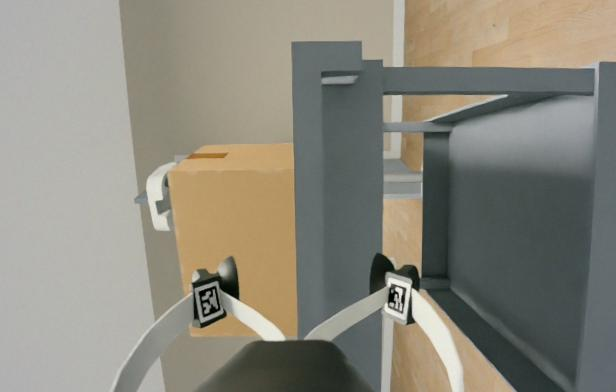

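Call:
move:
  blocking: false
  r2: {"base":{"strafe_m":0.045},"pace":"slow"}
  cameras: []

Call:
wait:
  seconds: 2
  cameras: []

Call:
move:
  blocking: false
  r2: {"base":{"translate_m":0.115},"joints":{"arm_m":0.10},"pace":"slow","contact_limits":{"arm_m":0.2,"translate_m":0.3}}
  cameras: []

Call:
wait:
  seconds: 4
  cameras: ["r2_wrist_camera","r2_head_camera"]

Scene clock: 537.90 s.
move: r2 moving
r1: as last shown
r1.lidar_m: 1.03 0.47 1.80 2.88 2.88 3.54 0.86 0.88 2.06 1.82 1.83 1.63
r1.motor_effort: lift_m=+22(22) arm_m=-9(9) wheel_0=+3(3) wheel_1=-7(8) wheel_2=+15(15)
r1.servo_current: wrist_yaw_rad=65(78) wrist_pitch_rad=39(46) wrist_roll_rad=46(65) gripper_m=72(78)
r1.contact_limits: translate_m 1
r1.wrist_depth_mm: - 200 220 164 309 387 496 / - 200 221 165 315 387 500 / - 202 221 169 317 387 496 / - 201 222 166 309 384 500 / - 201 222 169 319 387 496 / - 200 213 167 181 389 496 / - 193 176 164 310 349 504
r2.base_odometry: x=-1.060 y=+0.569 heading=-2.556
r2.turned_by_wheels: +0.000
r2.turned_by_imu: +0.000
r2.base_tilt: forward=-0.7 right=+0.0
r2.lidar_m: 0.55 3.62 3.17 3.18 2.50 2.20 2.22 1.72 1.52 1.54 1.87 0.53
r2.base_status: strafe_m moving
r2.joint_positions: lift_m=+0.687 arm_m=+0.000 wrist_yaw_rad=-0.127 wrist_pitch_rad=+0.003 wrist_roll_rad=+1.570 gripper_m=+0.080
r2.joint_status: not commanded
r2.measured_speeds: translate_m=+0.000 strafe_m=+0.055 rotate_rad=+0.000 lift_m=+0.000 arm_m=+0.000 wrist_yaw_rad=+0.000 wrist_pitch_rad=+0.000 wrist_roll_rad=+0.000
r2.motor_effort: lift_m=+17(17) arm_m=-7(7) wheel_0=-6(7) wheel_1=+8(9) wheel_2=+0(1)
r2.servo_current: wrist_yaw_rad=39(52) wrist_pitch_rad=39(46) wrist_roll_rad=59(59) gripper_m=46(59)
r2.hand_pose: x=+0.4461 y=-0.1233 z=+0.8644 quat_wxyz=(+0.706, +0.705, -0.044, -0.046) (m; r2's base frame)
r2.wrist_depth_mm: - - - - - 1661 1160 / - - - 370 379 402 382 / - - - 379 946 - - / - - 591 384 991 - - / - - 615 392 389 - - / - - 194 397 191 - - / - - - - - 1863 -
pictures: none
No camera images: "cameras" was empty.

Scene clock: 538.93 s.
earlier move: r2 done
r1.base_odometry: x=-2.070 y=-1.140 heading=+1.191
r1.turned_by_wheels: +0.000
r1.turned_by_imu: +0.000
r1.base_tilt: forward=-1.5 right=+1.3
r1.lidar_m: 0.99 0.47 1.82 2.88 2.91 3.54 0.86 0.87 2.04 1.81 1.84 1.63
r1.base_status: not commanded
r1.joint_positions: lift_m=+0.870 arm_m=+0.150 wrist_yaw_rad=+1.061 wrist_pitch_rad=+0.002 wrist_roll_rad=+0.000 gripper_m=-0.037
r1.joint_status: not commanded
r1.measured_speeds: all 0
r1.motor_effort: lift_m=+22(22) arm_m=-9(9) wheel_0=+3(4) wheel_1=-7(8) wheel_2=+15(15)
r1.servo_current: wrist_yaw_rad=65(78) wrist_pitch_rad=46(46) wrist_roll_rad=46(65) gripper_m=78(78)
r1.contact_limits: translate_m 1
r1.hand_pose: x=+0.5384 y=+0.2091 z=+1.0473 quat_wxyz=(+0.862, -0.001, +0.001, +0.506) (m; r1's base frame)
r1.wrist_depth_mm: - 200 220 164 307 384 504 / - 200 221 165 315 387 500 / - 200 221 168 317 382 492 / - 202 223 166 307 384 496 / - 200 221 169 317 384 500 / - 201 213 167 182 389 500 / - 193 176 164 310 351 504
r2.base_odometry: x=-1.043 y=+0.544 heading=-2.556
r2.turned_by_wheels: +0.000
r2.turned_by_imu: +0.000
r2.base_tilt: forward=-0.7 right=+0.1
r2.lidar_m: 0.54 3.59 3.16 3.15 2.46 2.19 2.21 1.75 1.56 1.52 1.93 0.56
r2.base_status: done
r2.joint_positions: lift_m=+0.687 arm_m=+0.000 wrist_yaw_rad=-0.127 wrist_pitch_rad=+0.003 wrist_roll_rad=+1.570 gripper_m=+0.080
r2.joint_status: not commanded
r2.measured_speeds: all 0
r2.motor_effort: lift_m=+17(17) arm_m=-7(8) wheel_0=-4(9) wheel_1=+5(9) wheel_2=+0(1)
r2.servo_current: wrist_yaw_rad=46(59) wrist_pitch_rad=46(46) wrist_roll_rad=46(59) gripper_m=52(59)
r2.hand_pose: x=+0.4461 y=-0.1233 z=+0.8644 quat_wxyz=(+0.706, +0.705, -0.044, -0.046) (m; r2's base frame)
r2.wrist_depth_mm: - - - 332 384 387 1098 / - - - 379 - 1576 - / - - 603 387 1756 - - / - - 609 392 394 - - / - - 627 402 399 - - / - - 194 404 191 - - / - - - - - 1921 525
wait: 1.03 of 2 s (r2 has come to rest)
pictures: none
No camera images: "cameras" was empty.

Scene clock: 539.43 s.
move: r2 moving
r1: as last shown
r1.lidar_m: 1.01 0.47 1.80 2.88 2.91 3.56 0.89 0.88 2.05 1.81 1.84 1.65
r1.motor_effort: lift_m=+22(22) arm_m=-9(9) wheel_0=+3(3) wheel_1=-7(8) wheel_2=+15(15)
r1.servo_current: wrist_yaw_rad=72(78) wrist_pitch_rad=39(46) wrist_roll_rad=59(59) gripper_m=78(85)
r1.contact_limits: translate_m 1
r1.wrist_depth_mm: - 200 221 164 306 387 500 / - 202 220 165 315 387 500 / - 201 221 169 319 384 496 / - 202 221 166 309 387 496 / - 202 221 169 315 384 496 / - 200 213 167 181 384 500 / - 194 177 164 312 351 508
r2.base_odometry: x=-1.053 y=+0.537 heading=-2.555
r2.turned_by_wheels: +0.000
r2.turned_by_imu: +0.001
r2.base_tilt: forward=-0.7 right=+0.1
r2.lidar_m: 0.55 3.58 3.18 3.17 2.47 2.20 2.21 1.77 1.56 1.58 1.89 0.56
r2.base_status: translate_m moving
r2.joint_positions: lift_m=+0.687 arm_m=+0.012 wrist_yaw_rad=-0.127 wrist_pitch_rad=+0.003 wrist_roll_rad=+1.570 gripper_m=+0.080
r2.joint_status: arm_m moving
r2.measured_speeds: translate_m=+0.049 strafe_m=+0.001 rotate_rad=+0.001 lift_m=+0.000 arm_m=+0.049 wrist_yaw_rad=+0.000 wrist_pitch_rad=+0.000 wrist_roll_rad=+0.000
r2.motor_effort: lift_m=+17(17) arm_m=+10(10) wheel_0=+5(7) wheel_1=+8(8) wheel_2=-8(10)
r2.servo_current: wrist_yaw_rad=46(65) wrist_pitch_rad=39(52) wrist_roll_rad=39(65) gripper_m=52(59)
r2.contact_limits: arm_m 0.2; translate_m 0.3
r2.hand_pose: x=+0.4583 y=-0.1233 z=+0.8644 quat_wxyz=(+0.706, +0.705, -0.044, -0.046) (m; r2's base frame)
r2.wrist_depth_mm: - - - 315 364 362 364 / - - - 359 366 1618 - / - - 569 364 370 - - / - - 591 370 375 - - / - - 615 377 379 - - / - - 193 382 193 - - / - - - - - 1863 521
pictures: none
No camera images: "cameras" was empty.

Scene clock: 541.37 s.
earlier move: r2 done
r1.base_odometry: x=-2.070 y=-1.140 heading=+1.191
r1.turned_by_wheels: +0.000
r1.turned_by_imu: +0.000
r1.base_tilt: forward=-1.5 right=+1.2
r1.lidar_m: 1.02 0.46 1.81 2.90 2.91 3.56 0.82 0.80 2.05 1.82 1.85 1.64
r1.base_status: not commanded
r1.joint_positions: lift_m=+0.870 arm_m=+0.150 wrist_yaw_rad=+1.061 wrist_pitch_rad=+0.002 wrist_roll_rad=+0.000 gripper_m=-0.037
r1.joint_status: not commanded
r1.measured_speeds: all 0
r1.motor_effort: lift_m=+22(22) arm_m=-9(9) wheel_0=+3(4) wheel_1=-7(8) wheel_2=+15(15)
r1.servo_current: wrist_yaw_rad=72(91) wrist_pitch_rad=46(52) wrist_roll_rad=46(72) gripper_m=72(85)
r1.contact_limits: translate_m 1
r1.hand_pose: x=+0.5384 y=+0.2091 z=+1.0473 quat_wxyz=(+0.862, -0.001, +0.001, +0.506) (m; r1's base frame)
r1.wrist_depth_mm: - 200 220 164 307 387 500 / - 200 220 164 315 387 500 / - 201 220 169 317 387 496 / - 200 222 165 307 384 500 / - 201 221 169 319 389 500 / - 202 213 167 182 387 504 / - 194 177 163 312 351 504
r2.base_odometry: x=-1.139 y=+0.480 heading=-2.555
r2.turned_by_wheels: +0.000
r2.turned_by_imu: +0.000
r2.base_tilt: forward=-0.6 right=+0.1
r2.lidar_m: 0.52 3.52 3.13 3.15 2.55 2.31 2.33 1.79 1.59 1.59 1.96 0.53
r2.base_status: done
r2.joint_positions: lift_m=+0.687 arm_m=+0.100 wrist_yaw_rad=-0.132 wrist_pitch_rad=+0.003 wrist_roll_rad=+1.570 gripper_m=+0.080
r2.joint_status: all done
r2.measured_speeds: all 0
r2.motor_effort: lift_m=+17(17) arm_m=+8(17) wheel_0=+5(13) wheel_1=+5(8) wheel_2=-4(14)
r2.servo_current: wrist_yaw_rad=46(65) wrist_pitch_rad=46(52) wrist_roll_rad=46(65) gripper_m=52(59)
r2.contact_limits: arm_m 0.2; translate_m 0.3
r2.hand_pose: x=+0.5451 y=-0.1246 z=+0.8644 quat_wxyz=(+0.706, +0.705, -0.046, -0.048) (m; r2's base frame)
r2.wrist_depth_mm: - - - 182 237 1661 1160 / - - - 185 242 809 - / - - 449 187 247 831 - / - - 466 250 249 854 - / - - 480 193 253 866 - / - - 194 196 192 - - / - - - - 260 1921 500
wait: 1.93 of 4 s (r2 has come to rest)
pictures: r2_head_camera, r2_wrist_camera
Images, in order (width x height): r2_head_camera 420x560, r2_wrist_camera 616x392.

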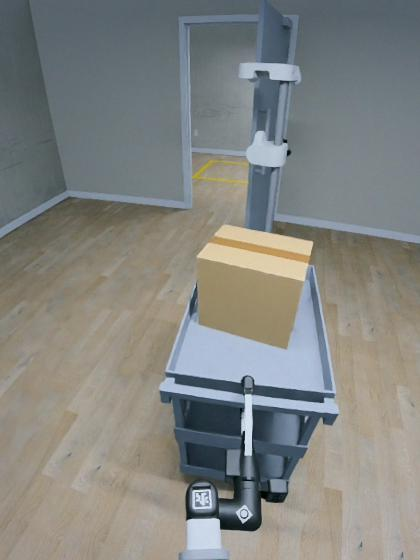

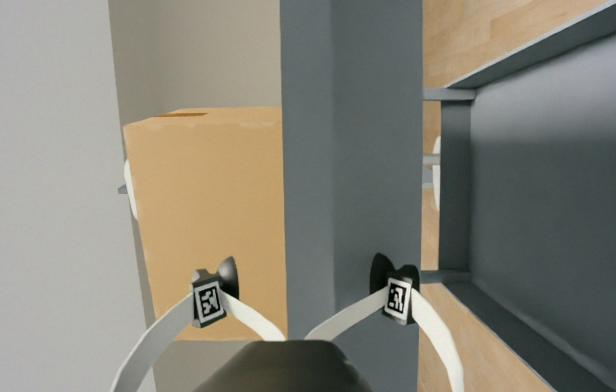

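Call:
move:
  blocking: false
  r2: {"joints":{"arm_m":0.115},"pace":"slow","contact_limits":{"arm_m":0.2}}
  cameras: []

Call:
wait:
  seconds: 2
  cameras: []

Call:
move:
  blocking: false
  r2: {"joints":{"gripper_m":-0.033}}
  cameras: []

Call:
wait:
  seconds: 3
  cameras: []

Call:
move:
  blocking: false
  r2: {"base":{"translate_m":-0.35,"strafe_m":0.15},"joints":{"wrist_yaw_rad":0},"speeds":{"wrist_yaw_rad":0.08},"pace":"slow","contact_limits":{"translate_m":0.6}}
  cameras: []

Call:
wait:
  seconds: 7
  cameras: ["r2_head_camera"]

Scene clock: 549.53 s.
move: r2 moving
r1: as last shown
r1.lidar_m: 1.03 0.45 1.81 2.89 2.91 3.53 0.81 0.80 2.05 1.81 1.83 1.64
r1.motor_effort: lift_m=+22(22) arm_m=-9(9) wheel_0=+3(3) wheel_1=-7(7) wheel_2=+15(15)
r1.servo_current: wrist_yaw_rad=65(85) wrist_pitch_rad=46(46) wrist_roll_rad=52(65) gripper_m=72(85)
r1.contact_limits: translate_m 1
r1.wrist_depth_mm: - 199 220 164 307 387 500 / - 200 222 165 315 387 496 / - 200 221 169 315 387 488 / - 201 221 166 307 384 492 / - 201 221 170 317 387 492 / - 202 213 167 182 389 500 / - 193 177 164 310 351 512
r2.base_odometry: x=-1.139 y=+0.480 heading=-2.555
r2.turned_by_wheels: +0.000
r2.turned_by_imu: +0.000
r2.base_tilt: forward=-0.7 right=+0.0
r2.lidar_m: 0.53 3.52 3.14 3.14 2.54 2.28 2.30 1.79 1.60 1.61 1.96 0.53
r2.base_status: not commanded
r2.joint_positions: lift_m=+0.687 arm_m=+0.111 wrist_yaw_rad=-0.132 wrist_pitch_rad=+0.003 wrist_roll_rad=+1.570 gripper_m=+0.080
r2.joint_status: arm_m moving
r2.measured_speeds: translate_m=+0.000 strafe_m=+0.000 rotate_rad=+0.000 lift_m=+0.000 arm_m=+0.027 wrist_yaw_rad=+0.000 wrist_pitch_rad=+0.000 wrist_roll_rad=+0.000
r2.motor_effort: lift_m=+17(17) arm_m=+6(11) wheel_0=+4(4) wheel_1=+5(5) wheel_2=-5(5)
r2.servo_current: wrist_yaw_rad=52(59) wrist_pitch_rad=39(46) wrist_roll_rad=52(65) gripper_m=52(59)
r2.contact_limits: arm_m 0.2; translate_m 0.3
r2.hand_pose: x=+0.5563 y=-0.1246 z=+0.8644 quat_wxyz=(+0.706, +0.705, -0.046, -0.048) (m; r2's base frame)
r2.wrist_depth_mm: - - - 173 230 1618 1160 / - - - 176 234 768 - / - 496 436 179 237 - - / - 462 459 180 241 831 - / - - 473 182 243 878 - / - - 191 185 188 - - / - - - - - 1756 504
pictures: none
No camera images: "cameras" was empty.

Scene clock: 550.10 s.
earlier move: r2 done
r1.base_odometry: x=-2.070 y=-1.140 heading=+1.191
r1.turned_by_wheels: +0.000
r1.turned_by_imu: +0.000
r1.base_tilt: forward=-1.5 right=+1.2
r1.lidar_m: 1.01 0.45 1.81 2.89 2.89 3.54 0.82 0.81 2.06 1.81 1.85 1.66
r1.base_status: not commanded
r1.joint_positions: lift_m=+0.870 arm_m=+0.150 wrist_yaw_rad=+1.061 wrist_pitch_rad=+0.002 wrist_roll_rad=+0.000 gripper_m=-0.037
r1.joint_status: not commanded
r1.measured_speeds: all 0
r1.motor_effort: lift_m=+22(22) arm_m=-9(9) wheel_0=+3(4) wheel_1=-8(8) wheel_2=+15(15)
r1.servo_current: wrist_yaw_rad=65(85) wrist_pitch_rad=46(46) wrist_roll_rad=52(65) gripper_m=72(85)
r1.contact_limits: translate_m 1
r1.hand_pose: x=+0.5384 y=+0.2091 z=+1.0473 quat_wxyz=(+0.862, -0.001, +0.001, +0.506) (m; r1's base frame)
r1.wrist_depth_mm: - 200 220 164 309 384 496 / - 200 221 165 317 387 500 / - 201 221 169 315 387 492 / - 200 221 166 307 387 496 / - 201 222 169 317 387 500 / - 201 213 167 182 387 496 / - 193 177 164 310 351 508
r2.base_odometry: x=-1.139 y=+0.480 heading=-2.555
r2.turned_by_wheels: +0.000
r2.turned_by_imu: +0.000
r2.base_tilt: forward=-0.7 right=+0.1
r2.lidar_m: 0.50 3.48 3.14 3.12 2.58 2.30 2.30 1.79 1.59 1.62 1.93 0.52
r2.base_status: not commanded
r2.joint_positions: lift_m=+0.687 arm_m=+0.115 wrist_yaw_rad=-0.132 wrist_pitch_rad=+0.003 wrist_roll_rad=+1.570 gripper_m=+0.080
r2.joint_status: all done
r2.measured_speeds: all 0
r2.motor_effort: lift_m=+17(17) arm_m=+11(14) wheel_0=+4(4) wheel_1=+5(6) wheel_2=-4(5)
r2.servo_current: wrist_yaw_rad=33(59) wrist_pitch_rad=46(46) wrist_roll_rad=46(65) gripper_m=52(59)
r2.contact_limits: arm_m 0.2; translate_m 0.3
r2.hand_pose: x=+0.5599 y=-0.1246 z=+0.8644 quat_wxyz=(+0.706, +0.705, -0.046, -0.048) (m; r2's base frame)
r2.wrist_depth_mm: - - - 171 229 1661 1138 / - - - 174 233 798 - / - 492 439 177 236 842 - / - 462 452 179 238 842 - / - - 473 182 241 854 - / - - 194 183 190 - - / - - - - - 1756 496
wait: 0.57 of 2 s (r2 has come to rest)
pictures: none
No camera images: "cameras" was empty.

Scene clock: 550.60 s.
move: r2 moving
r1: as last shown
r1.base_tilt: forward=-1.5 right=+1.3
r1.lidar_m: 1.00 0.47 1.82 2.88 2.90 3.52 0.79 0.81 2.02 1.80 1.84 1.65
r1.motor_effort: lift_m=+22(22) arm_m=-9(9) wheel_0=+3(4) wheel_1=-7(8) wheel_2=+15(15)
r1.servo_current: wrist_yaw_rad=65(72) wrist_pitch_rad=39(52) wrist_roll_rad=46(65) gripper_m=78(78)
r1.contact_limits: translate_m 1
r1.wrist_depth_mm: - 200 220 165 307 387 500 / - 200 222 164 317 384 496 / - 200 222 169 315 387 496 / - 201 222 165 307 384 500 / - 201 223 169 317 387 496 / - 200 212 167 181 389 504 / - 193 176 164 312 347 504
r2.base_odometry: x=-1.139 y=+0.480 heading=-2.555
r2.turned_by_wheels: +0.000
r2.turned_by_imu: +0.000
r2.base_tilt: forward=-0.7 right=+0.0
r2.lidar_m: 0.51 3.51 3.10 3.13 2.58 2.28 2.32 1.80 1.59 1.62 1.93 0.52
r2.base_status: not commanded
r2.joint_positions: lift_m=+0.687 arm_m=+0.115 wrist_yaw_rad=-0.132 wrist_pitch_rad=+0.003 wrist_roll_rad=+1.570 gripper_m=+0.062
r2.joint_status: gripper_m moving
r2.measured_speeds: all 0
r2.motor_effort: lift_m=+17(17) arm_m=+10(11) wheel_0=+4(4) wheel_1=+5(5) wheel_2=-5(5)
r2.servo_current: wrist_yaw_rad=52(52) wrist_pitch_rad=46(46) wrist_roll_rad=46(52) gripper_m=156(156)
r2.contact_limits: arm_m 0.2; translate_m 0.3
r2.hand_pose: x=+0.5599 y=-0.1246 z=+0.8644 quat_wxyz=(+0.706, +0.705, -0.046, -0.048) (m; r2's base frame)
r2.wrist_depth_mm: - - - 171 229 1661 1138 / - - - 175 232 768 - / - 439 436 177 236 820 - / - 459 455 180 240 842 - / - - 473 181 241 854 - / - - 197 183 189 - - / - - - - - 1708 496
pictures: none
No camera images: "cameras" was empty.

Scene clock: 551.90 s.
earlier move: r2 done
r1.base_odometry: x=-2.070 y=-1.140 heading=+1.191
r1.turned_by_wheels: +0.000
r1.turned_by_imu: +0.000
r1.base_tilt: forward=-1.5 right=+1.3
r1.lidar_m: 1.00 0.47 1.80 2.90 2.91 3.55 0.83 0.81 2.06 1.81 1.84 1.66
r1.base_status: not commanded
r1.joint_positions: lift_m=+0.870 arm_m=+0.150 wrist_yaw_rad=+1.061 wrist_pitch_rad=+0.002 wrist_roll_rad=+0.000 gripper_m=-0.037
r1.joint_status: not commanded
r1.measured_speeds: all 0
r1.motor_effort: lift_m=+22(22) arm_m=-9(9) wheel_0=+3(4) wheel_1=-7(8) wheel_2=+15(15)
r1.servo_current: wrist_yaw_rad=65(78) wrist_pitch_rad=39(52) wrist_roll_rad=46(65) gripper_m=78(85)
r1.contact_limits: translate_m 1
r1.hand_pose: x=+0.5384 y=+0.2091 z=+1.0473 quat_wxyz=(+0.862, -0.001, +0.001, +0.506) (m; r1's base frame)
r1.wrist_depth_mm: - 200 221 164 307 387 496 / - 200 221 165 317 384 500 / - 200 221 168 315 384 496 / - 200 221 165 309 387 492 / - 201 221 169 317 387 496 / - 201 213 167 181 389 500 / - 193 176 164 312 351 500
r2.base_odometry: x=-1.139 y=+0.480 heading=-2.555
r2.turned_by_wheels: +0.000
r2.turned_by_imu: +0.000
r2.base_tilt: forward=-0.7 right=+0.1
r2.lidar_m: 0.51 3.53 3.13 3.15 2.59 2.30 2.32 1.78 1.56 1.60 1.92 0.53
r2.base_status: not commanded
r2.joint_positions: lift_m=+0.687 arm_m=+0.115 wrist_yaw_rad=-0.131 wrist_pitch_rad=+0.003 wrist_roll_rad=+1.570 gripper_m=-0.031
r2.joint_status: all done
r2.measured_speeds: all 0
r2.motor_effort: lift_m=+17(17) arm_m=-4(11) wheel_0=+0(4) wheel_1=+3(6) wheel_2=+0(5)
r2.servo_current: wrist_yaw_rad=59(59) wrist_pitch_rad=39(46) wrist_roll_rad=46(59) gripper_m=111(345)
r2.contact_limits: arm_m 0.2; translate_m 0.3
r2.hand_pose: x=+0.5605 y=-0.1243 z=+0.8644 quat_wxyz=(+0.706, +0.705, -0.045, -0.047) (m; r2's base frame)
r2.wrist_depth_mm: - - - 160 218 1661 535 / - - - 162 221 741 - / - 430 421 165 225 809 - / - 449 442 168 228 820 - / - 477 466 171 231 - - / - - 186 173 180 - - / - - - - - 1499 496
wait: 1.30 of 3 s (r2 has come to rest)
pictures: none
No camera images: "cameras" was empty.

Scene clock: 552.40 s.
move: r2 moving
r1: as last shown
r1.base_tilt: forward=-1.5 right=+1.2
r1.lidar_m: 1.02 0.49 1.82 2.89 2.89 3.54 0.84 0.83 2.06 1.80 1.83 1.63
r1.motor_effort: lift_m=+22(22) arm_m=-9(9) wheel_0=+3(4) wheel_1=-8(8) wheel_2=+15(15)
r1.servo_current: wrist_yaw_rad=52(78) wrist_pitch_rad=39(59) wrist_roll_rad=59(65) gripper_m=72(85)
r1.contact_limits: translate_m 1
r1.wrist_depth_mm: - 200 220 164 310 384 496 / - 200 220 165 315 387 500 / - 202 221 169 315 387 496 / - 201 221 166 309 387 488 / - 201 221 169 317 389 496 / - 201 212 167 181 387 504 / - 193 177 164 309 351 504
r2.base_odometry: x=-1.126 y=+0.482 heading=-2.556
r2.turned_by_wheels: -0.001
r2.turned_by_imu: -0.001
r2.base_tilt: forward=-0.7 right=+0.1
r2.lidar_m: 0.53 3.54 3.14 3.14 2.57 2.29 2.29 1.77 1.59 1.59 1.94 0.51
r2.base_status: translate_m moving; strafe_m moving
r2.joint_positions: lift_m=+0.687 arm_m=+0.115 wrist_yaw_rad=-0.107 wrist_pitch_rad=+0.003 wrist_roll_rad=+1.570 gripper_m=-0.031
r2.joint_status: wrist_yaw_rad moving
r2.measured_speeds: translate_m=-0.048 strafe_m=+0.021 rotate_rad=-0.001 lift_m=+0.000 arm_m=+0.000 wrist_yaw_rad=+0.048 wrist_pitch_rad=+0.000 wrist_roll_rad=+0.000
r2.motor_effort: lift_m=+17(17) arm_m=-4(5) wheel_0=-14(15) wheel_1=-6(7) wheel_2=+9(12)
r2.servo_current: wrist_yaw_rad=46(98) wrist_pitch_rad=39(46) wrist_roll_rad=52(59) gripper_m=124(124)
r2.contact_limits: arm_m 0.2; translate_m 0.6
r2.hand_pose: x=+0.5633 y=-0.1178 z=+0.8644 quat_wxyz=(+0.706, +0.706, -0.037, -0.039) (m; r2's base frame)
r2.wrist_depth_mm: - - - 158 216 1661 - / - - - 161 220 788 - / - 421 424 164 224 809 - / - 452 442 167 228 831 - / - 477 466 171 231 - - / - - 185 172 178 - - / - - - - - 1537 488
pictures: none
No camera images: "cameras" was empty.

Scene clock: 556.90 s.
earlier move: r2 done
r1.base_odometry: x=-2.070 y=-1.140 heading=+1.191
r1.turned_by_wheels: +0.000
r1.turned_by_imu: +0.000
r1.base_tilt: forward=-1.5 right=+1.2
r1.lidar_m: 1.03 0.49 1.80 2.89 2.89 3.52 1.49 1.24 2.04 1.81 1.83 1.64
r1.base_status: not commanded
r1.joint_positions: lift_m=+0.870 arm_m=+0.150 wrist_yaw_rad=+1.061 wrist_pitch_rad=+0.002 wrist_roll_rad=+0.000 gripper_m=-0.037
r1.joint_status: not commanded
r1.measured_speeds: all 0
r1.motor_effort: lift_m=+22(22) arm_m=-9(9) wheel_0=+3(4) wheel_1=-8(8) wheel_2=+15(15)
r1.servo_current: wrist_yaw_rad=59(85) wrist_pitch_rad=46(59) wrist_roll_rad=52(72) gripper_m=78(85)
r1.contact_limits: translate_m 1
r1.hand_pose: x=+0.5384 y=+0.2091 z=+1.0473 quat_wxyz=(+0.862, -0.001, +0.001, +0.506) (m; r1's base frame)
r1.wrist_depth_mm: - 200 220 164 306 387 500 / - 200 222 165 317 382 500 / - 200 221 169 319 382 496 / - 200 221 166 307 384 496 / - 201 222 169 319 389 496 / - 201 213 167 181 389 500 / - 193 177 164 310 349 508
r2.base_odometry: x=-0.765 y=+0.548 heading=-2.557
r2.turned_by_wheels: +0.000
r2.turned_by_imu: -0.003
r2.base_tilt: forward=-0.7 right=+0.1
r2.lidar_m: 0.53 3.50 3.10 3.11 2.16 1.91 1.93 1.83 1.62 1.64 0.95 0.43
r2.base_status: done
r2.joint_positions: lift_m=+0.687 arm_m=+0.115 wrist_yaw_rad=-0.012 wrist_pitch_rad=+0.003 wrist_roll_rad=+1.570 gripper_m=-0.032
r2.joint_status: all done
r2.measured_speeds: all 0
r2.motor_effort: lift_m=+17(17) arm_m=-4(5) wheel_0=-11(19) wheel_1=-7(9) wheel_2=+2(12)
r2.servo_current: wrist_yaw_rad=72(189) wrist_pitch_rad=39(52) wrist_roll_rad=52(59) gripper_m=111(124)
r2.contact_limits: arm_m 0.2; translate_m 0.6
r2.hand_pose: x=+0.5732 y=-0.0910 z=+0.8644 quat_wxyz=(+0.707, +0.707, -0.003, -0.005) (m; r2's base frame)
r2.wrist_depth_mm: - 338 - - - - - / - 397 399 - - - - / - - 496 - - 152 - / - - - - - 1366 496 / - - - - 220 1661 459 / - - 185 134 179 1397 384 / - - - - - 1576 1160
wait: 4.50 of 7 s (r2 has come to rest)
pictures: r2_head_camera
Images, in order (width x height): r2_head_camera 420x560.

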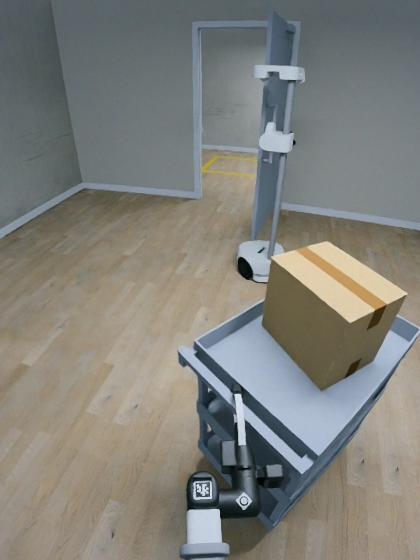

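Call:
move:
  blocking: false
  r2: {"base":{"translate_m":-0.3,"strafe_m":-0.16},"pace":"slow","contact_limits":{"translate_m":0.6}}
  cameras: []

Call:
wait:
  seconds: 7
  cameras: ["r2_head_camera"]

Scene clock: 563.73 s.
move: r2 moving
r1: as last shown
r1.base_tilt: forward=-1.5 right=+1.3
r1.lidar_m: 1.00 0.50 1.81 2.88 2.90 3.55 1.52 1.23 2.04 1.81 1.83 1.62
r1.motor_effort: lift_m=+22(22) arm_m=-9(9) wheel_0=+3(3) wheel_1=-8(8) wheel_2=+15(15)
r1.servo_current: wrist_yaw_rad=65(72) wrist_pitch_rad=39(46) wrist_roll_rad=52(59) gripper_m=78(78)
r1.contact_limits: translate_m 1
r1.wrist_depth_mm: - 199 220 164 307 387 496 / - 200 221 165 317 384 492 / - 200 221 169 319 384 500 / - 202 222 166 309 384 496 / - 201 221 169 317 387 500 / - 202 212 167 181 387 500 / - 193 176 164 310 349 508
r2.base_odometry: x=-0.758 y=+0.561 heading=-2.557
r2.turned_by_wheels: -0.001
r2.turned_by_imu: +0.000
r2.base_tilt: forward=-0.6 right=+0.1
r2.lidar_m: 0.56 3.51 3.11 3.12 2.13 1.93 1.92 1.80 1.60 1.61 1.94 0.42
r2.base_status: translate_m moving; strafe_m moving
r2.joint_positions: lift_m=+0.687 arm_m=+0.115 wrist_yaw_rad=-0.009 wrist_pitch_rad=+0.003 wrist_roll_rad=+1.570 gripper_m=-0.032
r2.joint_status: not commanded
r2.measured_speeds: translate_m=-0.049 strafe_m=-0.025 rotate_rad=+0.003 lift_m=+0.000 arm_m=+0.000 wrist_yaw_rad=+0.025 wrist_pitch_rad=+0.000 wrist_roll_rad=+0.000
r2.motor_effort: lift_m=+17(17) arm_m=-4(4) wheel_0=-10(12) wheel_1=-10(11) wheel_2=+8(10)
r2.servo_current: wrist_yaw_rad=65(85) wrist_pitch_rad=39(39) wrist_roll_rad=39(52) gripper_m=111(117)
r2.contact_limits: arm_m 0.2; translate_m 0.6
r2.hand_pose: x=+0.5736 y=-0.0900 z=+0.8644 quat_wxyz=(+0.707, +0.707, -0.002, -0.004) (m; r2's base frame)
r2.wrist_depth_mm: - 338 - - - - - / - 394 413 - - - - / - - 496 - - - - / - - - - - 1397 492 / - - - - 217 1576 462 / - - 185 131 177 1397 387 / - - - - - 1576 1182
pictures: none
No camera images: "cameras" was empty.

Scene clock: 567.80 s.
earlier move: r2 done
r1.base_odometry: x=-2.070 y=-1.140 heading=+1.191
r1.turned_by_wheels: +0.000
r1.turned_by_imu: +0.000
r1.base_tilt: forward=-1.5 right=+1.2
r1.lidar_m: 1.02 0.47 1.80 2.88 2.91 3.51 2.00 1.44 2.07 1.82 1.84 1.64
r1.base_status: not commanded
r1.joint_positions: lift_m=+0.870 arm_m=+0.150 wrist_yaw_rad=+1.061 wrist_pitch_rad=+0.002 wrist_roll_rad=+0.000 gripper_m=-0.037
r1.joint_status: not commanded
r1.measured_speeds: all 0
r1.motor_effort: lift_m=+22(22) arm_m=-9(9) wheel_0=+3(4) wheel_1=-7(8) wheel_2=+15(15)
r1.servo_current: wrist_yaw_rad=72(78) wrist_pitch_rad=46(46) wrist_roll_rad=33(72) gripper_m=72(85)
r1.contact_limits: translate_m 1
r1.hand_pose: x=+0.5384 y=+0.2091 z=+1.0473 quat_wxyz=(+0.862, -0.001, +0.001, +0.506) (m; r1's base frame)
r1.wrist_depth_mm: - 200 221 164 309 384 500 / - 200 220 165 317 387 492 / - 200 221 169 317 384 492 / - 201 221 166 309 387 496 / - 200 222 169 315 387 500 / - 201 213 167 181 387 500 / - 193 176 164 314 351 504
r2.base_odometry: x=-0.603 y=+0.847 heading=-2.557
r2.turned_by_wheels: +0.001
r2.turned_by_imu: +0.002
r2.base_tilt: forward=-0.7 right=+0.1
r2.lidar_m: 0.55 3.77 3.32 3.07 1.92 1.67 1.72 1.57 1.36 1.38 1.66 0.46
r2.base_status: done
r2.joint_positions: lift_m=+0.687 arm_m=+0.115 wrist_yaw_rad=+0.006 wrist_pitch_rad=+0.003 wrist_roll_rad=+1.570 gripper_m=-0.032
r2.joint_status: not commanded
r2.measured_speeds: all 0
r2.motor_effort: lift_m=+17(17) arm_m=-4(5) wheel_0=-3(12) wheel_1=-4(11) wheel_2=+8(14)
r2.servo_current: wrist_yaw_rad=59(85) wrist_pitch_rad=46(52) wrist_roll_rad=46(65) gripper_m=111(117)
r2.contact_limits: arm_m 0.2; translate_m 0.6
r2.hand_pose: x=+0.5749 y=-0.0856 z=+0.8644 quat_wxyz=(+0.707, +0.707, +0.003, +0.001) (m; r2's base frame)
r2.wrist_depth_mm: - 343 343 104 160 - - / - 370 373 113 171 - - / - 430 418 119 186 - - / - - 477 132 202 - - / - - - 144 217 1708 - / - - 186 163 178 1464 480 / - - - - - 1576 1182
wait: 4.07 of 7 s (r2 has come to rest)
pictures: r2_head_camera
Images, in order (width x height): r2_head_camera 420x560.

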